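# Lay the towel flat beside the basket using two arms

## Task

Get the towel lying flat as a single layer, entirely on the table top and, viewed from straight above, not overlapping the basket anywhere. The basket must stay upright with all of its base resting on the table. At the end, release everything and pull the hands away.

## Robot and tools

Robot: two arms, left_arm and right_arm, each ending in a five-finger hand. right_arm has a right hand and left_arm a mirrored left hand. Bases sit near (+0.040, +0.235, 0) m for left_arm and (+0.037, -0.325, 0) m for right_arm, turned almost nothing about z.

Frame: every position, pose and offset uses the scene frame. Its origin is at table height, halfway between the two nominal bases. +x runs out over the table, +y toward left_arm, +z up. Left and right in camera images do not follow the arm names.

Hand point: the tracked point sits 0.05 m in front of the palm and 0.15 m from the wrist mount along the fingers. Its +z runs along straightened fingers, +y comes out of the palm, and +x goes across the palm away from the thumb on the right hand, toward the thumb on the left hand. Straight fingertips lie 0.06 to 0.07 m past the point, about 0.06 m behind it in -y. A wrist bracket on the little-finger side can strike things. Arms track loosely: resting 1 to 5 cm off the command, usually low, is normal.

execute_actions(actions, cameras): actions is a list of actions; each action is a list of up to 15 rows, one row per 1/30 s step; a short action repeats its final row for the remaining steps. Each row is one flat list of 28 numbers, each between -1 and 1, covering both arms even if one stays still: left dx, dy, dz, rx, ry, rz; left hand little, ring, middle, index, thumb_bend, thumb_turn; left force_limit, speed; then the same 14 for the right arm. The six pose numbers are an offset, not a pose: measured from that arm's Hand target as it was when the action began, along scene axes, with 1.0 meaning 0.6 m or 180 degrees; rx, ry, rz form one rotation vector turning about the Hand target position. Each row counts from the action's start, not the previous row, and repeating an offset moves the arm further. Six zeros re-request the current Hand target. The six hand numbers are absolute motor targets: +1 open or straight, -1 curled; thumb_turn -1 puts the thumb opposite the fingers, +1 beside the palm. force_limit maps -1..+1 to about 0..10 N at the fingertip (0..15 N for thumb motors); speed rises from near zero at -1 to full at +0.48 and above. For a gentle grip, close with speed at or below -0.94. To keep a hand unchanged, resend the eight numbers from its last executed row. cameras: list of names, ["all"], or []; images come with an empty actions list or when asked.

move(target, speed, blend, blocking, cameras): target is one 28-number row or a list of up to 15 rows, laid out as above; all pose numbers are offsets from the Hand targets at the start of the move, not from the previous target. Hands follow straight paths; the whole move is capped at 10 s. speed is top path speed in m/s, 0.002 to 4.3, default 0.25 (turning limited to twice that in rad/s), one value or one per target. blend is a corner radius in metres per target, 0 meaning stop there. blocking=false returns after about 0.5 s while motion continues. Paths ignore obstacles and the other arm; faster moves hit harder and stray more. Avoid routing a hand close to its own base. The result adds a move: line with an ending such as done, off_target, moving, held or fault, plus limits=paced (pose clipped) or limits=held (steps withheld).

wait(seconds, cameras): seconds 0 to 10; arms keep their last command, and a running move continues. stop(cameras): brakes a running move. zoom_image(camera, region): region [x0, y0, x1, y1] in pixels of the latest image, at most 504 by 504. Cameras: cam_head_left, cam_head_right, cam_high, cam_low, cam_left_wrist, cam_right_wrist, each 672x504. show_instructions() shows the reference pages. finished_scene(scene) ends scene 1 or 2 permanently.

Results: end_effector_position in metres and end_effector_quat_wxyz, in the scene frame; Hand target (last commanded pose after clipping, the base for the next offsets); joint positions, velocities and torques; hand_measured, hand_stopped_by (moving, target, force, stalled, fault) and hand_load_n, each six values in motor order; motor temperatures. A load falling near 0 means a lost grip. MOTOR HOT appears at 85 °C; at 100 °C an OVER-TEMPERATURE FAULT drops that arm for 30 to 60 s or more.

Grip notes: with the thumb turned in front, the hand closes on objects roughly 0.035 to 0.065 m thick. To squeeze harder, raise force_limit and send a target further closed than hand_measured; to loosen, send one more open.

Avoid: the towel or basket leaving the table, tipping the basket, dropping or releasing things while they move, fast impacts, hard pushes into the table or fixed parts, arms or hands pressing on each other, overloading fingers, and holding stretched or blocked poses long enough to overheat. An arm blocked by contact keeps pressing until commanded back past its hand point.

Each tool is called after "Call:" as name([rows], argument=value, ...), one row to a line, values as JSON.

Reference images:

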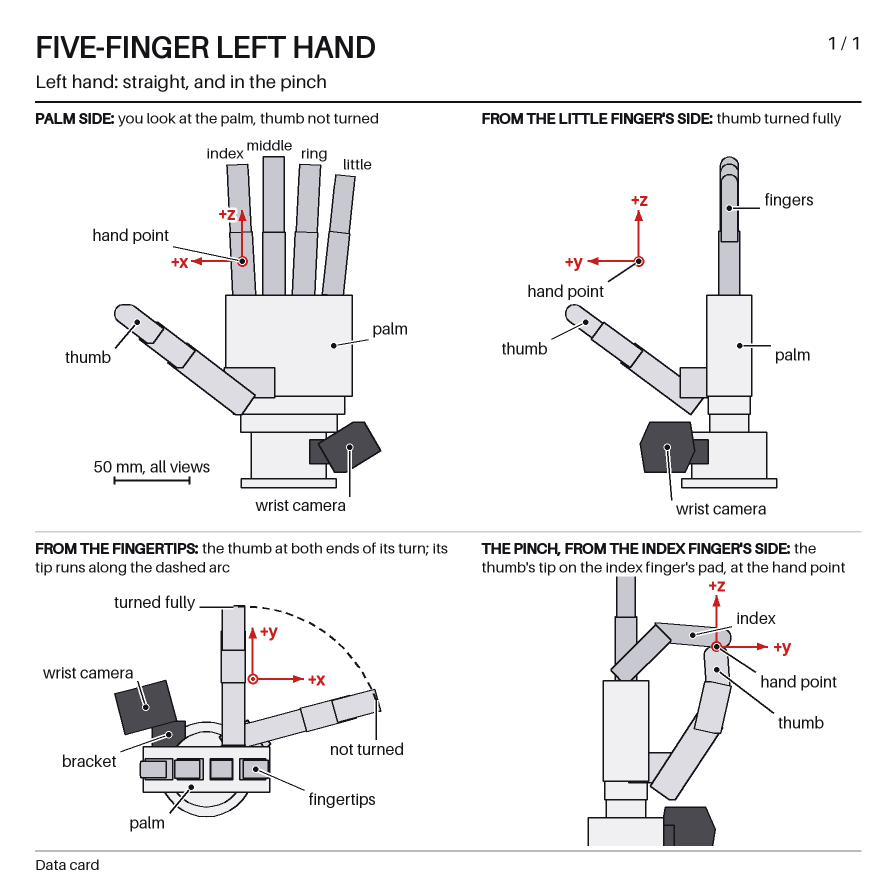

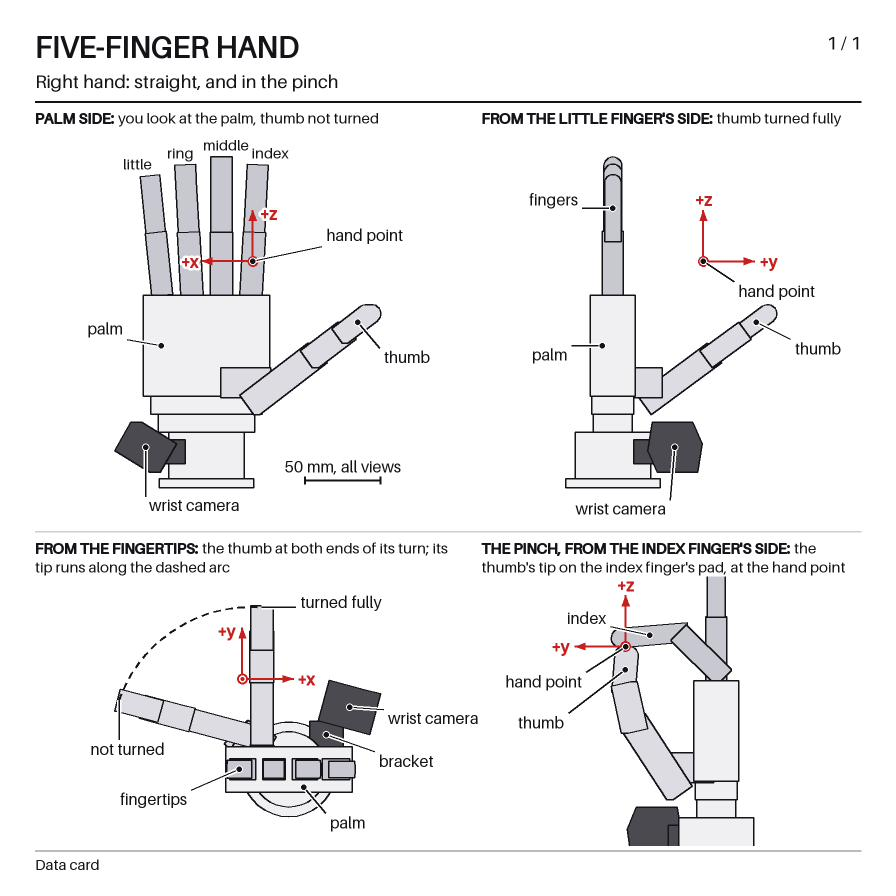

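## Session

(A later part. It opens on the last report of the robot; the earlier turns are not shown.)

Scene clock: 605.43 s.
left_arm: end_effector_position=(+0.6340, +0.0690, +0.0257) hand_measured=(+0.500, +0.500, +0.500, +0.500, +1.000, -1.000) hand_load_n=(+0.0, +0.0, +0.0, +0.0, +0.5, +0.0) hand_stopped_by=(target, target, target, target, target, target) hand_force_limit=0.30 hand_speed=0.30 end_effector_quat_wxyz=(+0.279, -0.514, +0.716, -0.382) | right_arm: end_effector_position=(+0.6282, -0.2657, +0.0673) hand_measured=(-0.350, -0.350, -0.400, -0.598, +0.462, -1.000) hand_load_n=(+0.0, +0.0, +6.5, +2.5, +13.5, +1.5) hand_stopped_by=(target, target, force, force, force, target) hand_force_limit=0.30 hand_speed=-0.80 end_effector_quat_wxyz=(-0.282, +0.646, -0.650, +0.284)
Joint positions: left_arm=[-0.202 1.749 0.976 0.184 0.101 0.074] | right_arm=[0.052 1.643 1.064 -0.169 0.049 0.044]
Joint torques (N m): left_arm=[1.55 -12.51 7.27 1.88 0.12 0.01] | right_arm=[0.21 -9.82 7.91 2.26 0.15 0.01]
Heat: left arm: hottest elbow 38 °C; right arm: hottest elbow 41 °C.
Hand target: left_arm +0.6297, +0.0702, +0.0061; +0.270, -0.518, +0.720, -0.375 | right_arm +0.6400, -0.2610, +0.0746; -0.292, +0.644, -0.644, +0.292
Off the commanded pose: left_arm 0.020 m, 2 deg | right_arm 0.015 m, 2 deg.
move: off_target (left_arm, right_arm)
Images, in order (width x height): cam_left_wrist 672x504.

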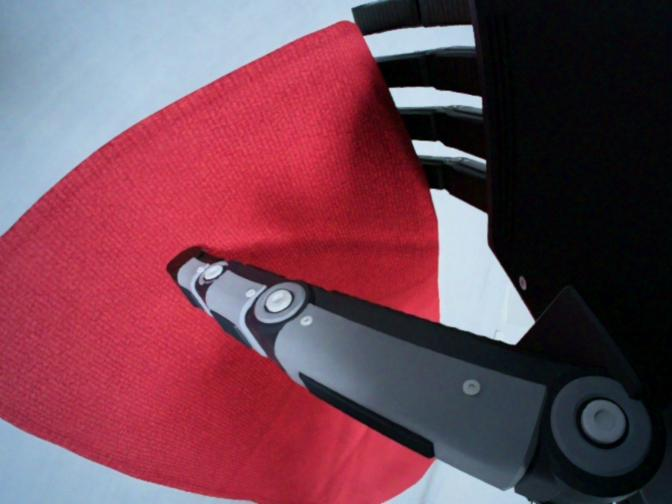

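Call:
move([
  [0, 0, -0.015, 0, 0, 0, 0.2, 0.2, 0.2, 0.2, 0.8, -1, 0.6, -0.8, 0, 0, 0, 0, 0, 0, -0.35, -0.35, -0.6, -0.6, 0.05, -1, 0.3, -0.8],
  [0, 0, -0.022, 0, 0, 0, 0.0, 0.0, 0.0, 0.0, 0.6, -1, 0.6, -0.8, 0, 0, 0, 0, 0, 0, -0.35, -0.35, -0.6, -0.6, 0.05, -1, 0.3, -0.8],
], speed=[0.06, 0.06], cameras=["cam_left_wrist", "cam_high"])

Call:
zoom_image(camera="cam_left_wrist", region=[200, 10, 500, 310])

Call:
zoom_image(camera="cam_high", region=[310, 230, 440, 350])

Scene clock: 609.17 s.
left_arm: end_effector_position=(+0.6397, +0.0677, +0.0233) hand_measured=(+0.000, +0.000, +0.000, +0.000, +0.600, -1.000) hand_load_n=(+0.0, +0.0, +0.0, +0.0, +0.0, +0.0) hand_stopped_by=(target, target, target, target, target, target) hand_force_limit=0.60 hand_speed=-0.80 end_effector_quat_wxyz=(+0.286, -0.509, +0.711, -0.391) | right_arm: end_effector_position=(+0.6282, -0.2657, +0.0673) hand_measured=(-0.350, -0.350, -0.400, -0.598, +0.462, -1.000) hand_load_n=(+0.0, +0.0, +6.0, +3.0, +13.5, +2.0) hand_stopped_by=(target, target, force, force, force, target) hand_force_limit=0.30 hand_speed=-0.80 end_effector_quat_wxyz=(-0.282, +0.646, -0.650, +0.284)
Joint positions: left_arm=[-0.202 1.765 0.974 0.228 0.102 0.074] | right_arm=[0.052 1.643 1.064 -0.169 0.049 0.044]
Joint torques (N m): left_arm=[1.38 -10.81 6.52 1.43 0.09 0.01] | right_arm=[0.21 -9.82 7.92 2.24 0.15 0.01]
Heat: left arm: hottest elbow 38 °C; right arm: hottest elbow 41 °C.
Hand target: left_arm +0.6298, +0.0702, -0.0070; +0.270, -0.518, +0.720, -0.375 | right_arm +0.6400, -0.2610, +0.0746; -0.292, +0.644, -0.644, +0.292
Off the commanded pose: left_arm 0.032 m, 3 deg | right_arm 0.015 m, 2 deg.
move: off_target (left_arm, right_arm); target 2's new numbers were sent with left_arm's hand 0.033 m and 3 deg from that target
Images, in order (width x height): cam_high 672x504, cam_left_wrist 672x504.

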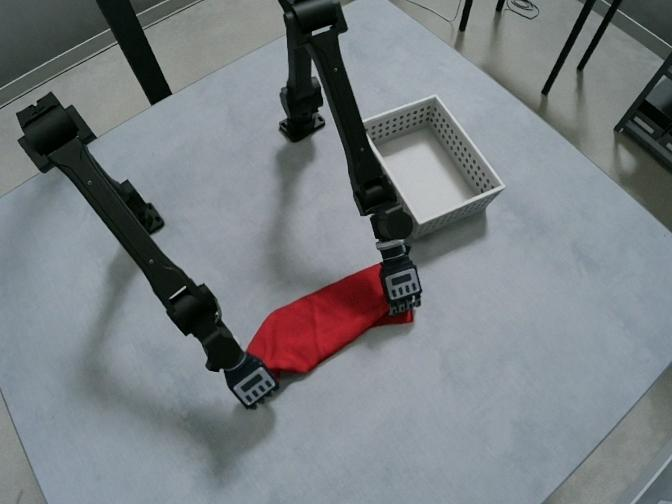

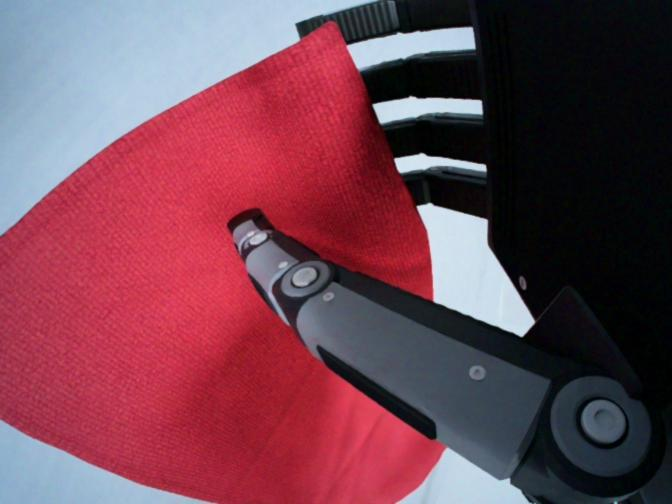

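Scaled by 1.680 from the camera's 672x504 image, which has a finer 960x720 frame.

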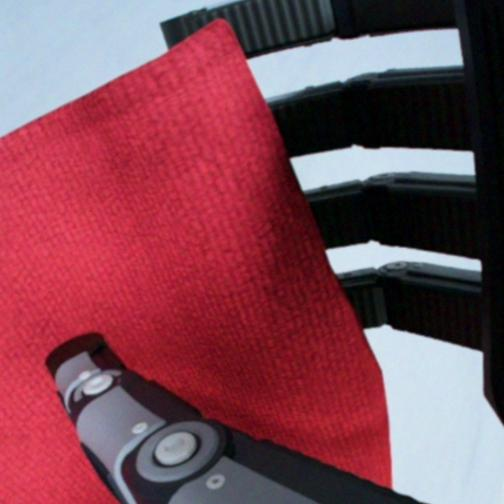

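Scaled by 3.877 from the camera's 672x504 image, which has a finer 960x720 frame.

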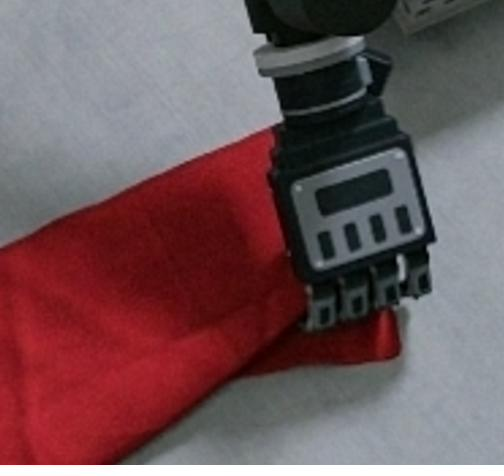

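Call:
move([
  [0, 0, -0.008, 0, 0, 0, -0.15, -0.15, -0.15, -0.15, 0.5, -1, 0.6, -0.8, 0, 0, 0, 0, 0, 0, -0.35, -0.35, -0.6, -0.6, 0.05, -1, 0.3, -0.8],
  [0, 0, -0.008, 0, 0, 0, -0.3, -0.3, -0.6, -0.6, 0.05, -1, 0.3, -0.8, 0, 0, 0, 0, 0, 0, -0.35, -0.35, -0.6, -0.6, 0.05, -1, 0.3, -0.8],
], speed=[0.06, 0.06], cameras=["cam_left_wrist", "cam_high"])

Call:
zoom_image(camera="cam_left_wrist", region=[200, 10, 500, 310])

Call:
zoom_image(camera="cam_high", region=[310, 230, 440, 350])

Scene clock: 612.53 s.
left_arm: end_effector_position=(+0.6399, +0.0677, +0.0176) hand_measured=(-0.300, -0.300, -0.330, -0.460, +0.404, -1.000) hand_load_n=(+0.5, +0.0, +6.5, +7.5, +14.0, +1.5) hand_stopped_by=(target, target, force, force, force, target) hand_force_limit=0.30 hand_speed=-0.80 end_effector_quat_wxyz=(+0.285, -0.510, +0.712, -0.390) | right_arm: end_effector_position=(+0.6282, -0.2657, +0.0673) hand_measured=(-0.350, -0.350, -0.400, -0.598, +0.462, -1.000) hand_load_n=(+0.0, +0.0, +6.5, +3.0, +13.5, +2.0) hand_stopped_by=(target, target, force, force, force, target) hand_force_limit=0.30 hand_speed=-0.80 end_effector_quat_wxyz=(-0.282, +0.646, -0.650, +0.284)
Joint positions: left_arm=[-0.202 1.777 0.972 0.239 0.102 0.074] | right_arm=[0.052 1.643 1.064 -0.169 0.049 0.044]
Joint torques (N m): left_arm=[1.44 -11.52 6.3 1.58 0.07 0.01] | right_arm=[0.26 -9.82 7.9 2.25 0.14 0]
Heat: left arm: hottest elbow 37 °C; right arm: hottest elbow 41 °C.
Hand target: left_arm +0.6296, +0.0702, -0.0121; +0.270, -0.518, +0.720, -0.374 | right_arm +0.6400, -0.2610, +0.0746; -0.292, +0.644, -0.644, +0.292
Off the commanded pose: left_arm 0.031 m, 3 deg | right_arm 0.015 m, 2 deg.
move: off_target (left_arm, right_arm); target 2's new numbers were sent with left_arm's hand 0.034 m and 3 deg from that target
Images, in order (width x height): cam_high 672x504, cam_left_wrist 672x504.

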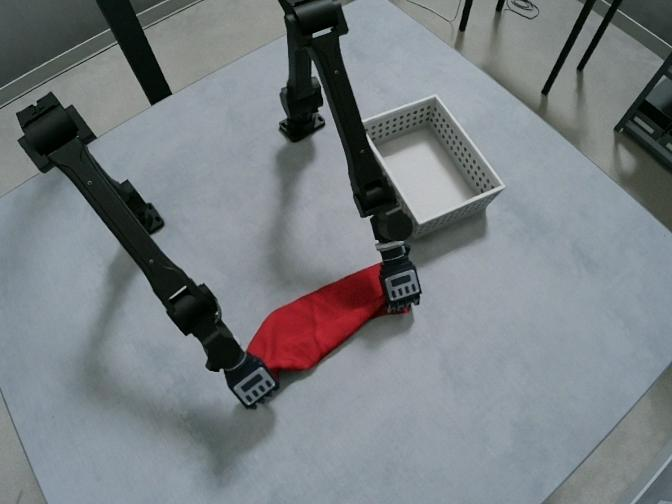

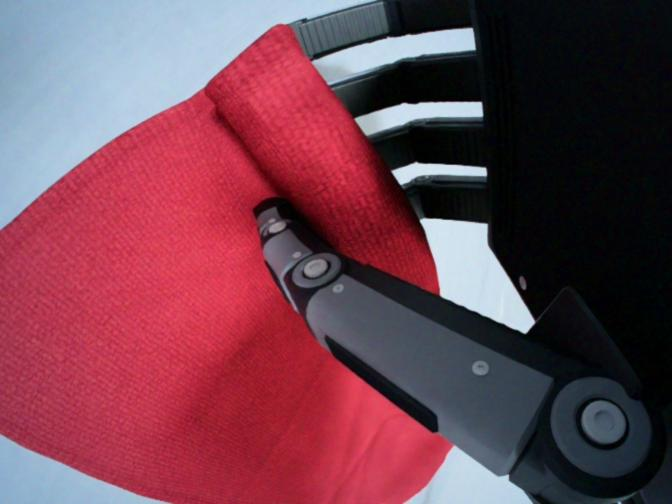

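Scaled by 1.680 from the camera's 672x504 image, which has a finer 960x720 frame.

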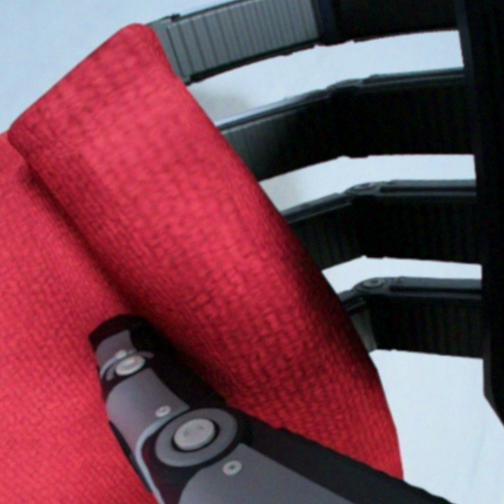

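Scaled by 3.877 from the camera's 672x504 image, which has a finer 960x720 frame.

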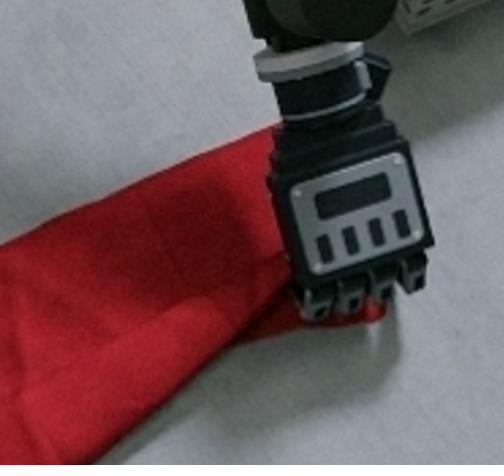

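Call:
move([
  [-0.03, 0.0, 0.2, 0, 0, 0.03, -0.3, -0.3, -0.6, -0.6, 0.05, -1, 0.3, -0.8, -0.03, 0, 0.12, 0, 0, 0, -0.35, -0.35, -0.6, -0.6, 0.05, -1, 0.3, -0.8],
  [-0.183, 0.0, 0.6, 0, 0, 0.105, -0.3, -0.3, -0.6, -0.6, 0.05, -1, 0.3, -0.8, -0.2, 0, 0.456, 0, 0, 0, -0.35, -0.35, -0.6, -0.6, 0.05, -1, 0.3, -0.8],
], speed=[0.15, 0.2], blend=[0.02, 0], cameras=["all"])

Call:
zoom_image(camera="cam_head_left", region=[240, 90, 490, 250])

Call:
zoom_image(camera="cam_low", region=[240, 100, 390, 250])

Call:
zoom_image(camera="cam_high", region=[170, 130, 430, 350])

Scene clock: 617.17 s.
left_arm: end_effector_position=(+0.5129, +0.0792, +0.3251) hand_measured=(-0.300, -0.300, -0.330, -0.460, +0.404, -1.000) hand_load_n=(+0.5, +0.0, +6.5, +5.5, +14.0, +1.0) hand_stopped_by=(target, target, force, force, force, target) hand_force_limit=0.30 hand_speed=-0.80 end_effector_quat_wxyz=(-0.324, +0.633, -0.632, +0.309) | right_arm: end_effector_position=(+0.5116, -0.2659, +0.3173) hand_measured=(-0.350, -0.350, -0.400, -0.598, +0.462, -1.000) hand_load_n=(+0.0, +0.0, +6.5, +3.0, +13.5, +1.5) hand_stopped_by=(target, target, force, force, force, target) hand_force_limit=0.30 hand_speed=-0.80 end_effector_quat_wxyz=(-0.272, +0.653, -0.650, +0.278)
Joint positions: left_arm=[-0.354 1.172 1.253 -0.758 -0.296 -0.208] | right_arm=[0.072 1.195 1.301 -0.879 0.063 0.049]
Joint torques (N m): left_arm=[0.32 -7.41 14.97 0.95 -0.32 -0.05] | right_arm=[0.38 -6.48 11.58 1.22 0.17 0.11]
Heat: left arm: hottest elbow 37 °C; right arm: hottest elbow 42 °C.
Hand target: left_arm +0.5198, +0.0703, +0.3480; -0.328, +0.629, -0.625, +0.325 | right_arm +0.5199, -0.2610, +0.3483; -0.292, +0.644, -0.644, +0.292
Off the commanded pose: left_arm 0.025 m, 2 deg | right_arm 0.032 m, 3 deg.
move: off_target (left_arm, right_arm)

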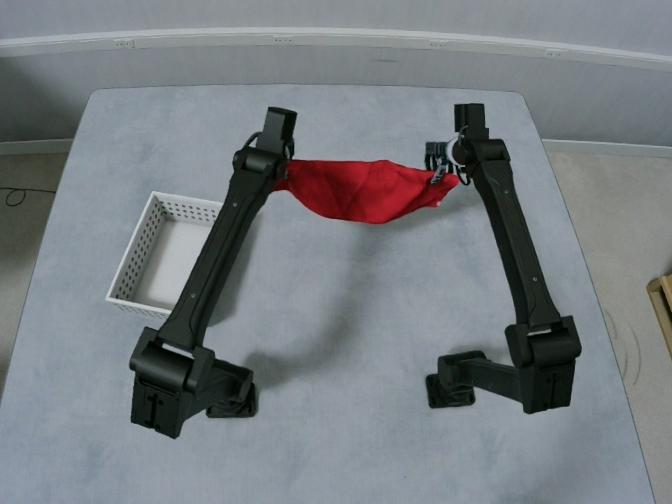

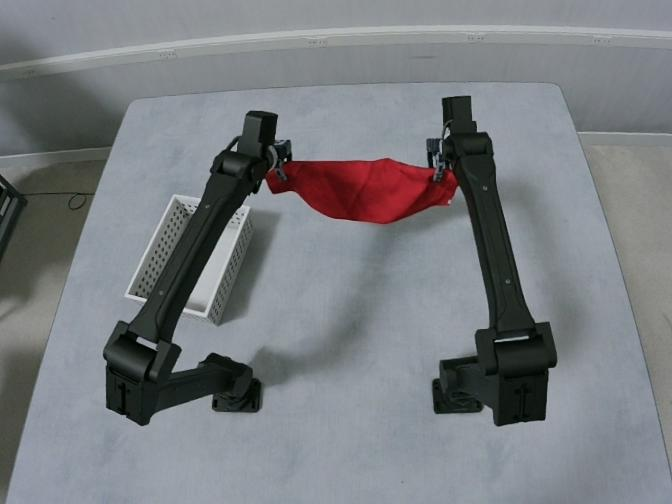

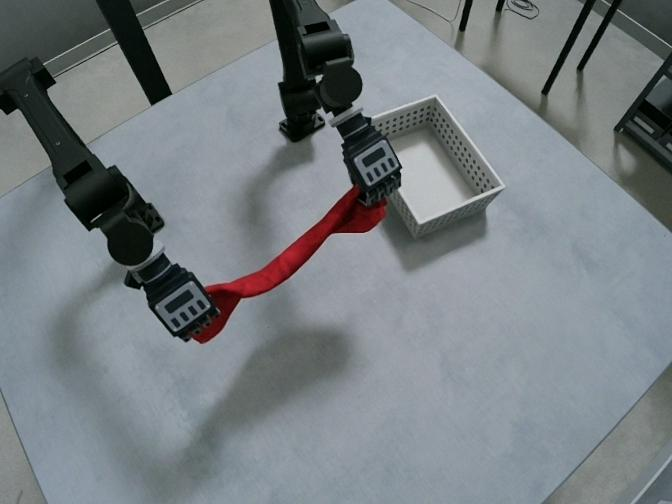

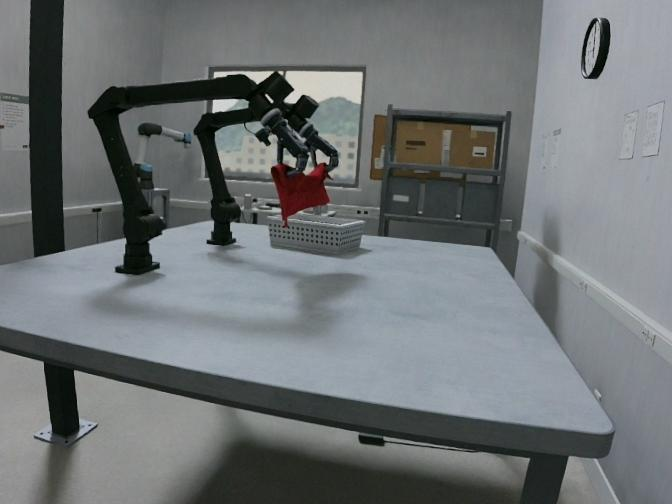

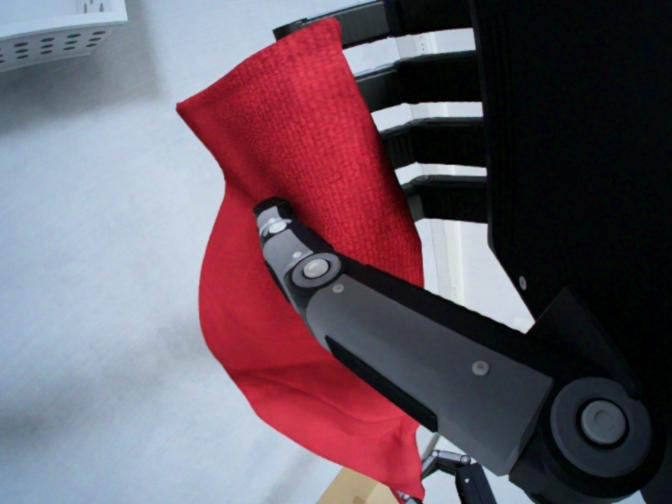

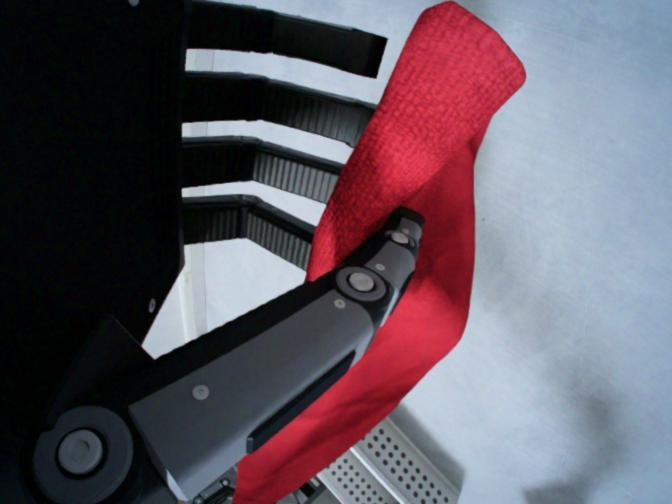

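Scaled by 2.016 from the camera's 672x504 image, which has a finer 960x720 frame.

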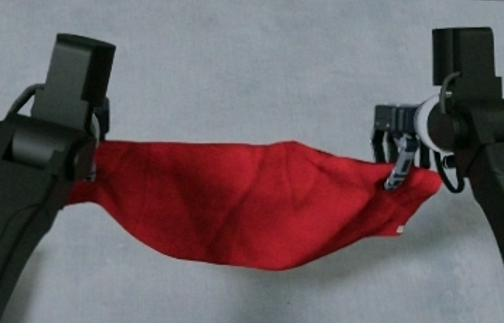

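Scaled by 3.360 from the camera's 672x504 image, which has a finer 960x720 frame.

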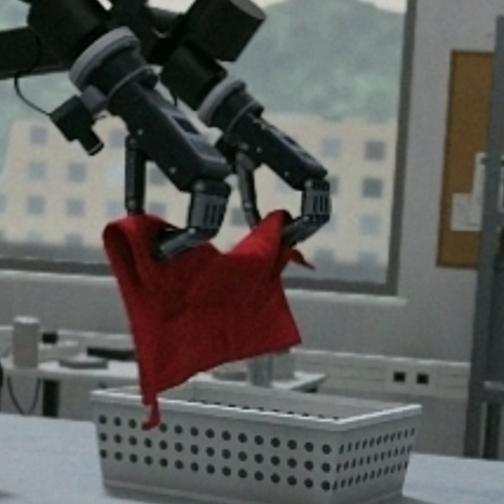

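Scaled by 1.938 from the camera's 672x504 image, which has a finer 960x720 frame.

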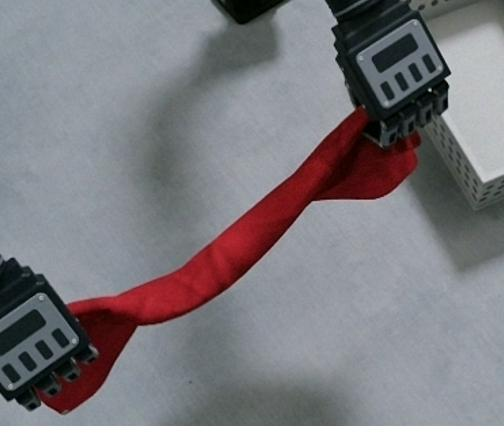

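Call:
move(target=[-0.183, 0.012, -0.092, 0, 0, 0, -0.3, -0.3, -0.6, -0.6, 0.05, -1, 0.3, -0.8, -0.183, -0.02, -0.08, 0, 0, 0, -0.35, -0.35, -0.6, -0.6, 0.05, -1, 0.3, -0.8], speed=0.2, cameras=["cam_head_left", "cam_low", "cam_high"])

Call:
zoom_image(camera="cam_low", region=[200, 130, 350, 280])

Call:
zoom_image(camera="cam_head_left", region=[240, 150, 490, 310])

Scene clock: 620.73 s.
left_arm: end_effector_position=(+0.4124, +0.0815, +0.2926) hand_measured=(-0.300, -0.300, -0.330, -0.460, +0.404, -1.000) hand_load_n=(+0.0, +0.0, +6.0, +5.0, +14.0, +1.5) hand_stopped_by=(target, target, force, force, force, target) hand_force_limit=0.30 hand_speed=-0.80 end_effector_quat_wxyz=(-0.329, +0.630, -0.626, +0.320) | right_arm: end_effector_position=(+0.4082, -0.2738, +0.2921) hand_measured=(-0.350, -0.350, -0.400, -0.598, +0.462, -1.000) hand_load_n=(+0.0, +0.0, +6.5, +3.0, +13.5, +1.5) hand_stopped_by=(target, target, force, force, force, target) hand_force_limit=0.30 hand_speed=-0.80 end_effector_quat_wxyz=(-0.282, +0.649, -0.646, +0.286)
Joint positions: left_arm=[-0.47 0.9 0.982 -0.758 -0.388 -0.284] | right_arm=[0.072 0.894 1.026 -0.879 0.062 0.049]
Joint torques (N m): left_arm=[0.32 -4.84 9.87 1.48 -0.37 -0.03] | right_arm=[-0.32 -3.31 8.05 2 0.02 0.04]
Heat: left arm: hottest elbow 37 °C; right arm: hottest elbow 43 °C.
Hand target: left_arm +0.4099, +0.0776, +0.2927; -0.328, +0.629, -0.625, +0.325 | right_arm +0.4101, -0.2730, +0.3001; -0.292, +0.644, -0.644, +0.292
Off the commanded pose: left_arm 0.005 m, 1 deg | right_arm 0.008 m, 2 deg.
move: done
Images, in order (width x height): cam_head_left 672x504, cam_high 672x504, cam_low 672x504.

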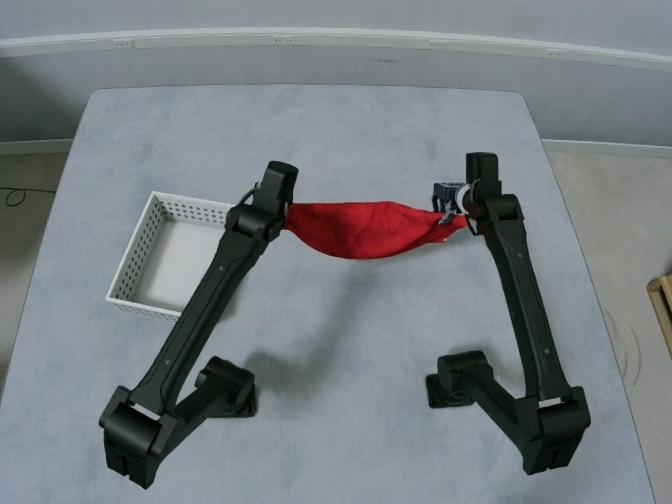

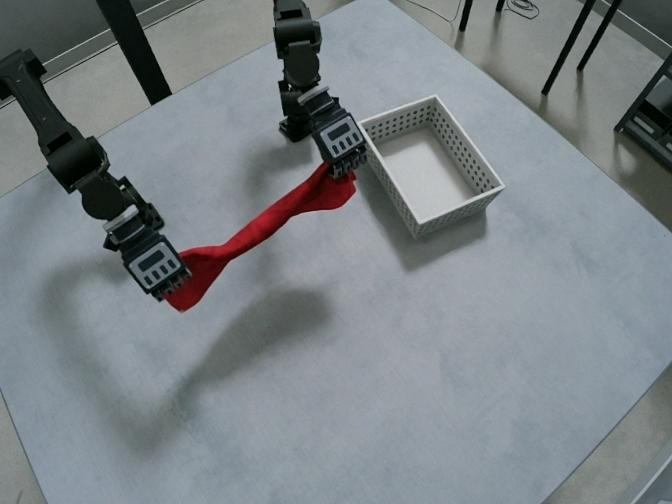

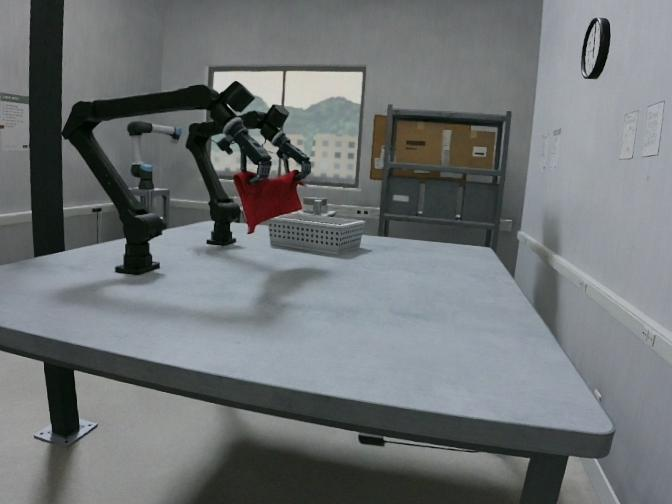

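Scaled by 3.360 from the camera's 672x504 image, which has a finer 960x720 frame.

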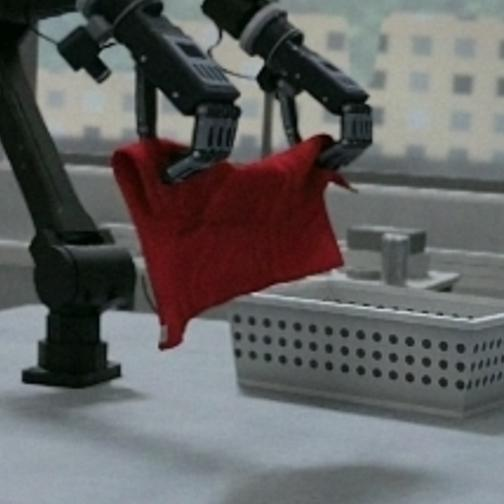

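Scaled by 2.016 from the camera's 672x504 image, which has a finer 960x720 frame.

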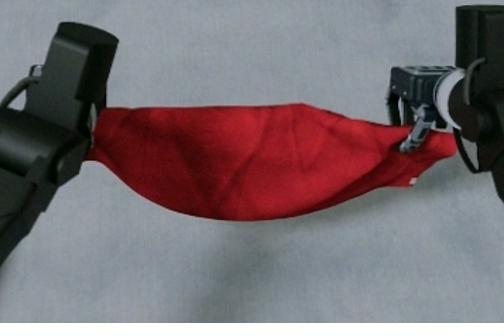

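Call:
move([
  [0.11, 0, -0.1, 0, 0, 0, -0.3, -0.3, -0.6, -0.6, 0.05, -1, 0.3, -0.8, 0.11, 0, -0.1, 0, 0, 0, -0.35, -0.35, -0.6, -0.6, 0.05, -1, 0.3, -0.8],
  [0.24, 0, -0.22, 0, 0, 0, -0.3, -0.3, -0.6, -0.6, 0.05, -1, 0.3, -0.8, 0.24, 0, -0.22, 0, 0, 0, -0.35, -0.35, -0.6, -0.6, 0.05, -1, 0.3, -0.8],
  [0.36, 0, -0.36, 0, 0, 0, -0.3, -0.3, -0.6, -0.6, 0.05, -1, 0.3, -0.8, 0.36, 0, -0.36, 0, 0, 0, -0.35, -0.35, -0.6, -0.6, 0.05, -1, 0.3, -0.8],
  [0.43, 0, -0.38, 0, 0, 0, -0.3, -0.3, -0.6, -0.6, 0.05, -1, 0.3, -0.8, 0.43, 0, -0.38, 0, 0, 0, -0.35, -0.35, -0.6, -0.6, 0.05, -1, 0.3, -0.8],
], speed=[0.5, 0.45, 0.3, 0.2], blend=[0.03, 0.03, 0.02, 0], cameras=["all"])

Call:
zoom_image(camera="cam_head_left", region=[240, 130, 470, 280])

Call:
zoom_image(camera="cam_high", region=[190, 220, 430, 420])

Call:
zoom_image(camera="cam_head_right", region=[270, 130, 500, 280])

Scene clock: 624.50 s.
left_arm: end_effector_position=(+0.6471, +0.0772, +0.0565) hand_measured=(-0.300, -0.300, -0.330, -0.460, +0.404, -1.000) hand_load_n=(+0.0, +0.0, +6.5, +5.5, +14.0, +1.5) hand_stopped_by=(target, target, force, force, force, target) hand_force_limit=0.30 hand_speed=-0.80 end_effector_quat_wxyz=(-0.319, +0.633, -0.631, +0.315) | right_arm: end_effector_position=(+0.6419, -0.2694, +0.0530) hand_measured=(-0.350, -0.350, -0.400, -0.598, +0.462, -1.000) hand_load_n=(+0.0, +0.0, +6.5, +3.5, +13.0, +1.5) hand_stopped_by=(target, target, force, force, force, target) hand_force_limit=0.30 hand_speed=-0.80 end_effector_quat_wxyz=(-0.275, +0.651, -0.653, +0.273)
Joint positions: left_arm=[-0.261 1.706 1.059 -0.012 -0.212 -0.156] | right_arm=[0.041 1.704 1.111 -0.182 0.033 0.037]
Joint torques (N m): left_arm=[2.08 -12.28 12.59 1.85 -0.03 0.11] | right_arm=[-0.97 -10.29 10 2.17 0 -0.11]
Heat: left arm: hottest elbow 37 °C; right arm: hottest elbow 43 °C.
Hand target: left_arm +0.6681, +0.0775, +0.0649; -0.328, +0.629, -0.625, +0.325 | right_arm +0.6682, -0.2731, +0.0723; -0.292, +0.644, -0.644, +0.292
Off the commanded pose: left_arm 0.022 m, 2 deg | right_arm 0.033 m, 3 deg.
move: off_target (left_arm, right_arm)

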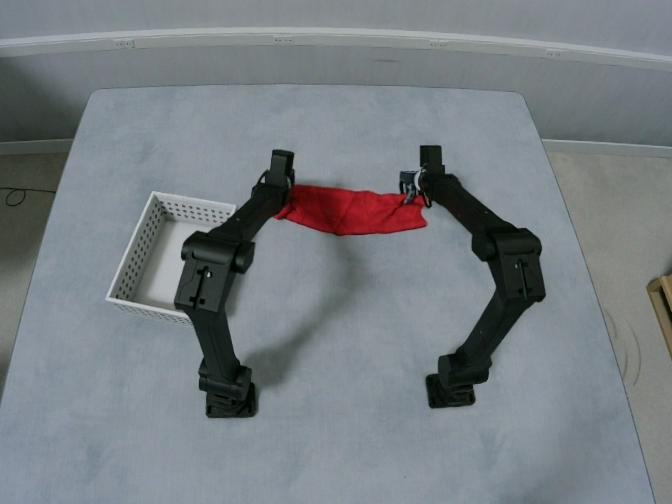

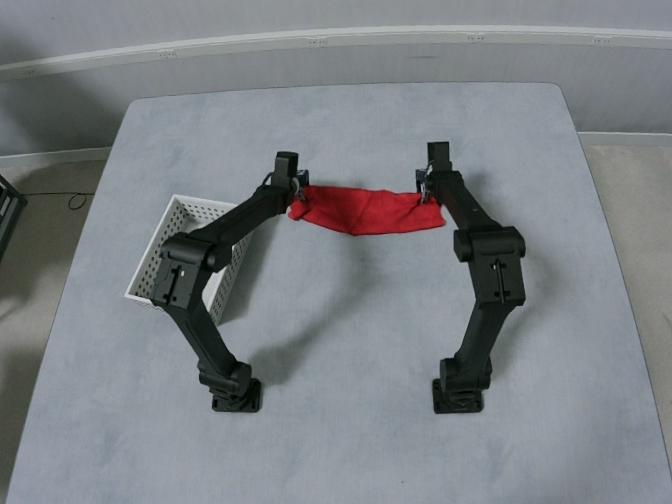

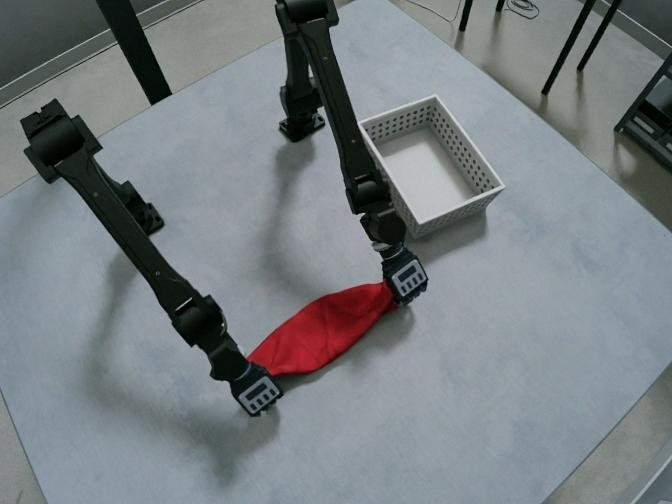

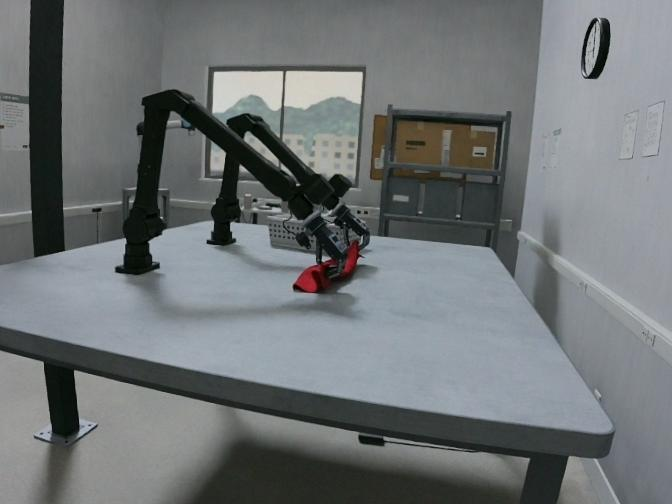

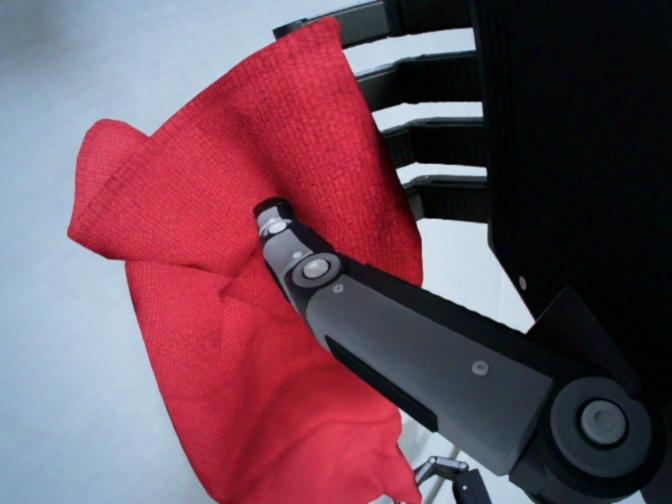

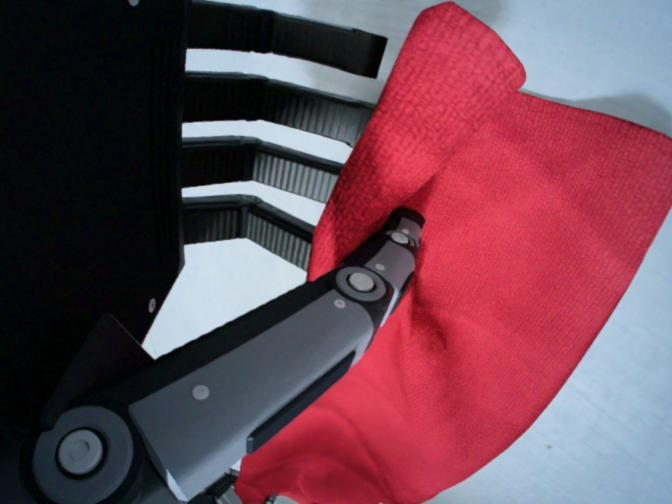

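Scaled by 2.191 from the camera's 672x504 image, which has a finer 960x720 frame.

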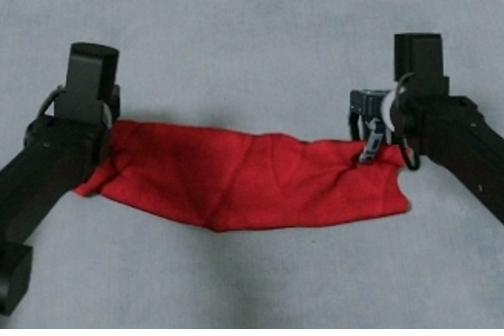

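Scaled by 2.100 from the camera's 672x504 image, which has a finer 960x720 frame.

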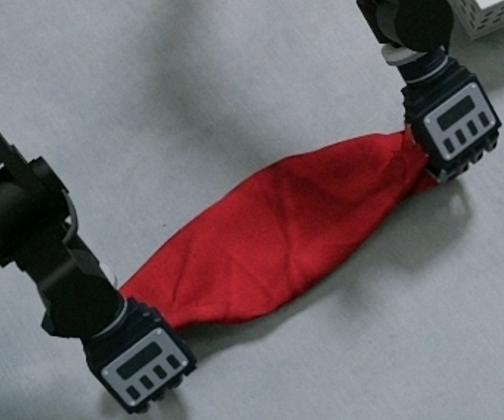

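Scaled by 2.191 from the camera's 672x504 image, which has a finer 960x720 frame.

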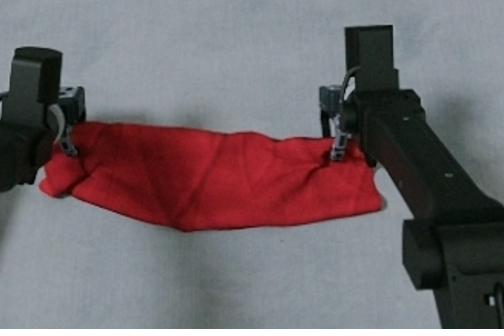

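Call:
move([
  [0, 0, -0.035, 0, 0, 0, -0.3, -0.3, -0.6, -0.6, 0.05, -1, 0.3, -0.8, 0, 0, -0.03, 0, 0, 0, -0.35, -0.35, -0.6, -0.6, 0.05, -1, 0.3, -0.8],
  [0, 0, -0.03, 0, 0, 0, 0.2, 0.2, 0.2, 0.2, 0.7, -1, 0.3, -0.3, 0, 0, -0.03, 0, 0, 0, -0.35, -0.35, -0.6, -0.6, 0.05, -1, 0.3, -0.8],
  [0, 0.0, 0.14, 0, 0, 0, 0.5, 0.5, 0.5, 0.5, 1, -1, 0.3, 0, 0, 0, -0.03, 0, 0, 0, -0.35, -0.35, -0.6, -0.6, 0.05, -1, 0.3, -0.8],
], speed=[0.1, 0.1, 0.15], cameras=["all"])

Call:
zoom_image(camera="cam_head_left", region=[240, 130, 470, 280])

Call:
zoom_image(camera="cam_high", region=[190, 220, 430, 420])

Call:
zoom_image(camera="cam_left_wrist", region=[0, 0, 400, 400])

Scene clock: 629.87 s.
left_arm: end_effector_position=(+0.6530, +0.0756, +0.1317) hand_measured=(+0.500, +0.500, +0.500, +0.500, +1.000, -1.000) hand_load_n=(+0.0, +0.0, +0.0, +0.0, +0.0, +0.0) hand_stopped_by=(target, target, target, target, target, target) hand_force_limit=0.30 hand_speed=0.00 end_effector_quat_wxyz=(-0.320, +0.633, -0.631, +0.316) | right_arm: end_effector_position=(+0.6500, -0.2694, +0.0441) hand_measured=(-0.350, -0.350, -0.400, -0.598, +0.462, -1.000) hand_load_n=(+0.0, +0.0, +6.5, +3.0, +13.5, +2.0) hand_stopped_by=(target, target, force, force, force, target) hand_force_limit=0.30 hand_speed=-0.80 end_effector_quat_wxyz=(-0.281, +0.648, -0.651, +0.279)
Joint positions: left_arm=[-0.261 1.614 1.167 -0.208 -0.212 -0.156] | right_arm=[0.04 1.73 1.111 -0.138 0.033 0.037]
Joint torques (N m): left_arm=[1.85 -13.33 13.49 0.92 -0.02 0.12] | right_arm=[-0.91 -10.34 8.7 2.24 0.02 -0.11]
Heat: left arm: hottest elbow 38 °C; right arm: hottest elbow 44 °C.
Hand target: left_arm +0.6680, +0.0775, +0.1487; -0.328, +0.629, -0.625, +0.325 | right_arm +0.6682, -0.2730, +0.0544; -0.292, +0.644, -0.644, +0.292
Off the commanded pose: left_arm 0.023 m, 2 deg | right_arm 0.021 m, 2 deg.
move: off_target (left_arm, right_arm); target 2's new numbers were sent with left_arm's hand 0.014 m and 1 deg from that target; target 3's new numbers were sent with left_arm's hand 0.022 m and 1 deg from that target

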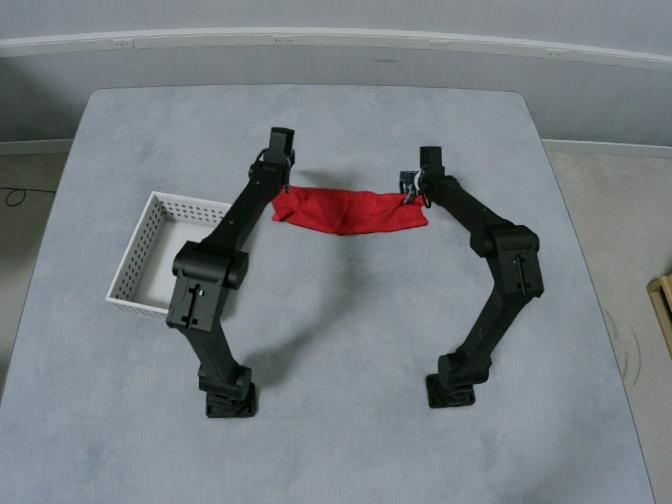

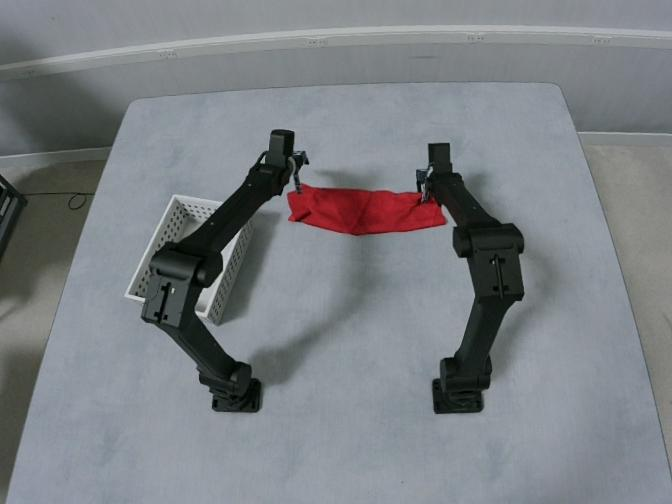

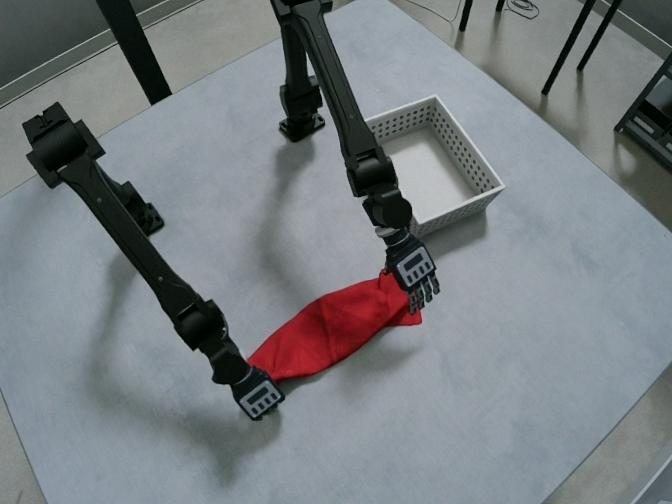

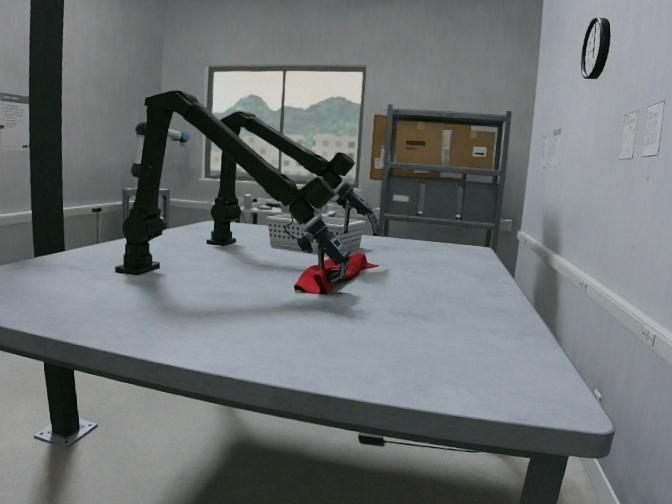

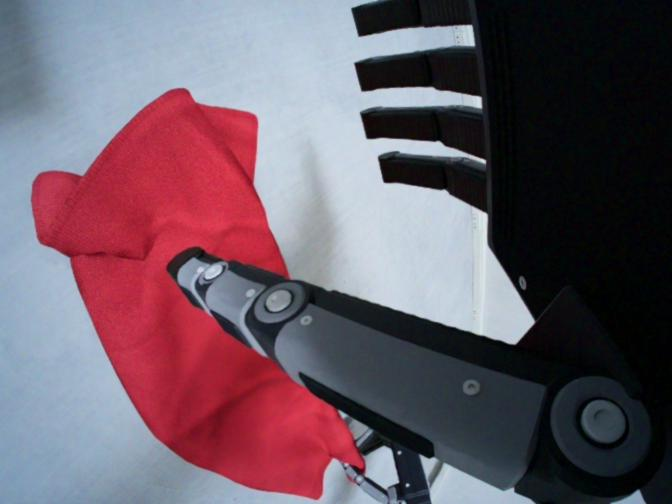

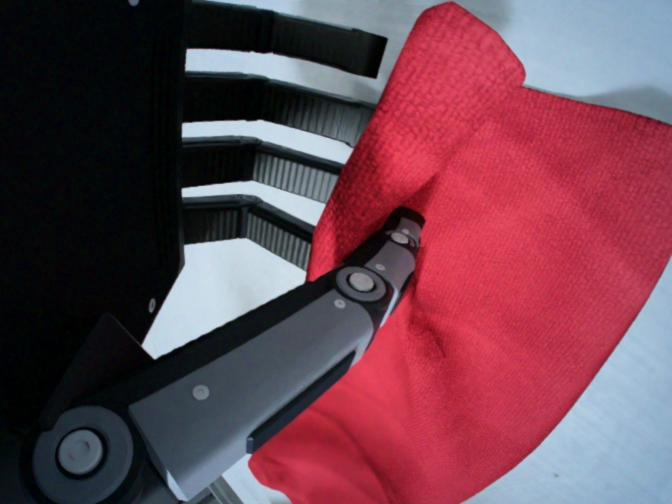

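Scaled by 2.191 from the camera's 672x504 image, which has a finer 960x720 frame.

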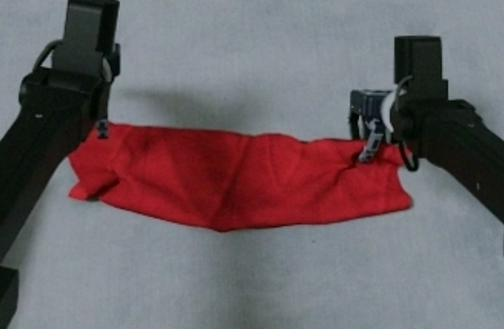

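Scaled by 2.100 from the camera's 672x504 image, which has a finer 960x720 frame.

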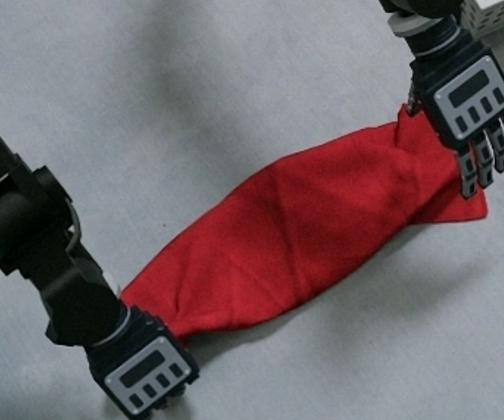

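Scaled by 1.260 from the camera's 672x504 image, which has a finer 960x720 frame.

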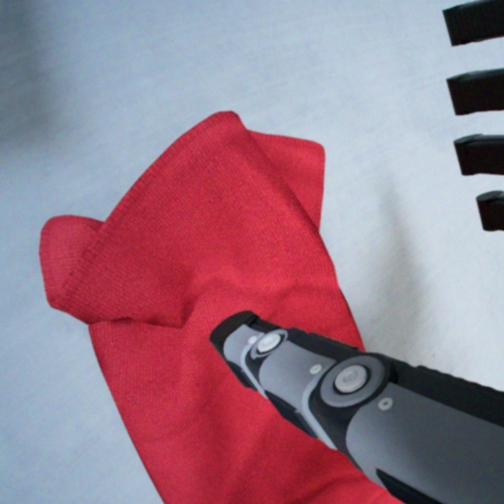

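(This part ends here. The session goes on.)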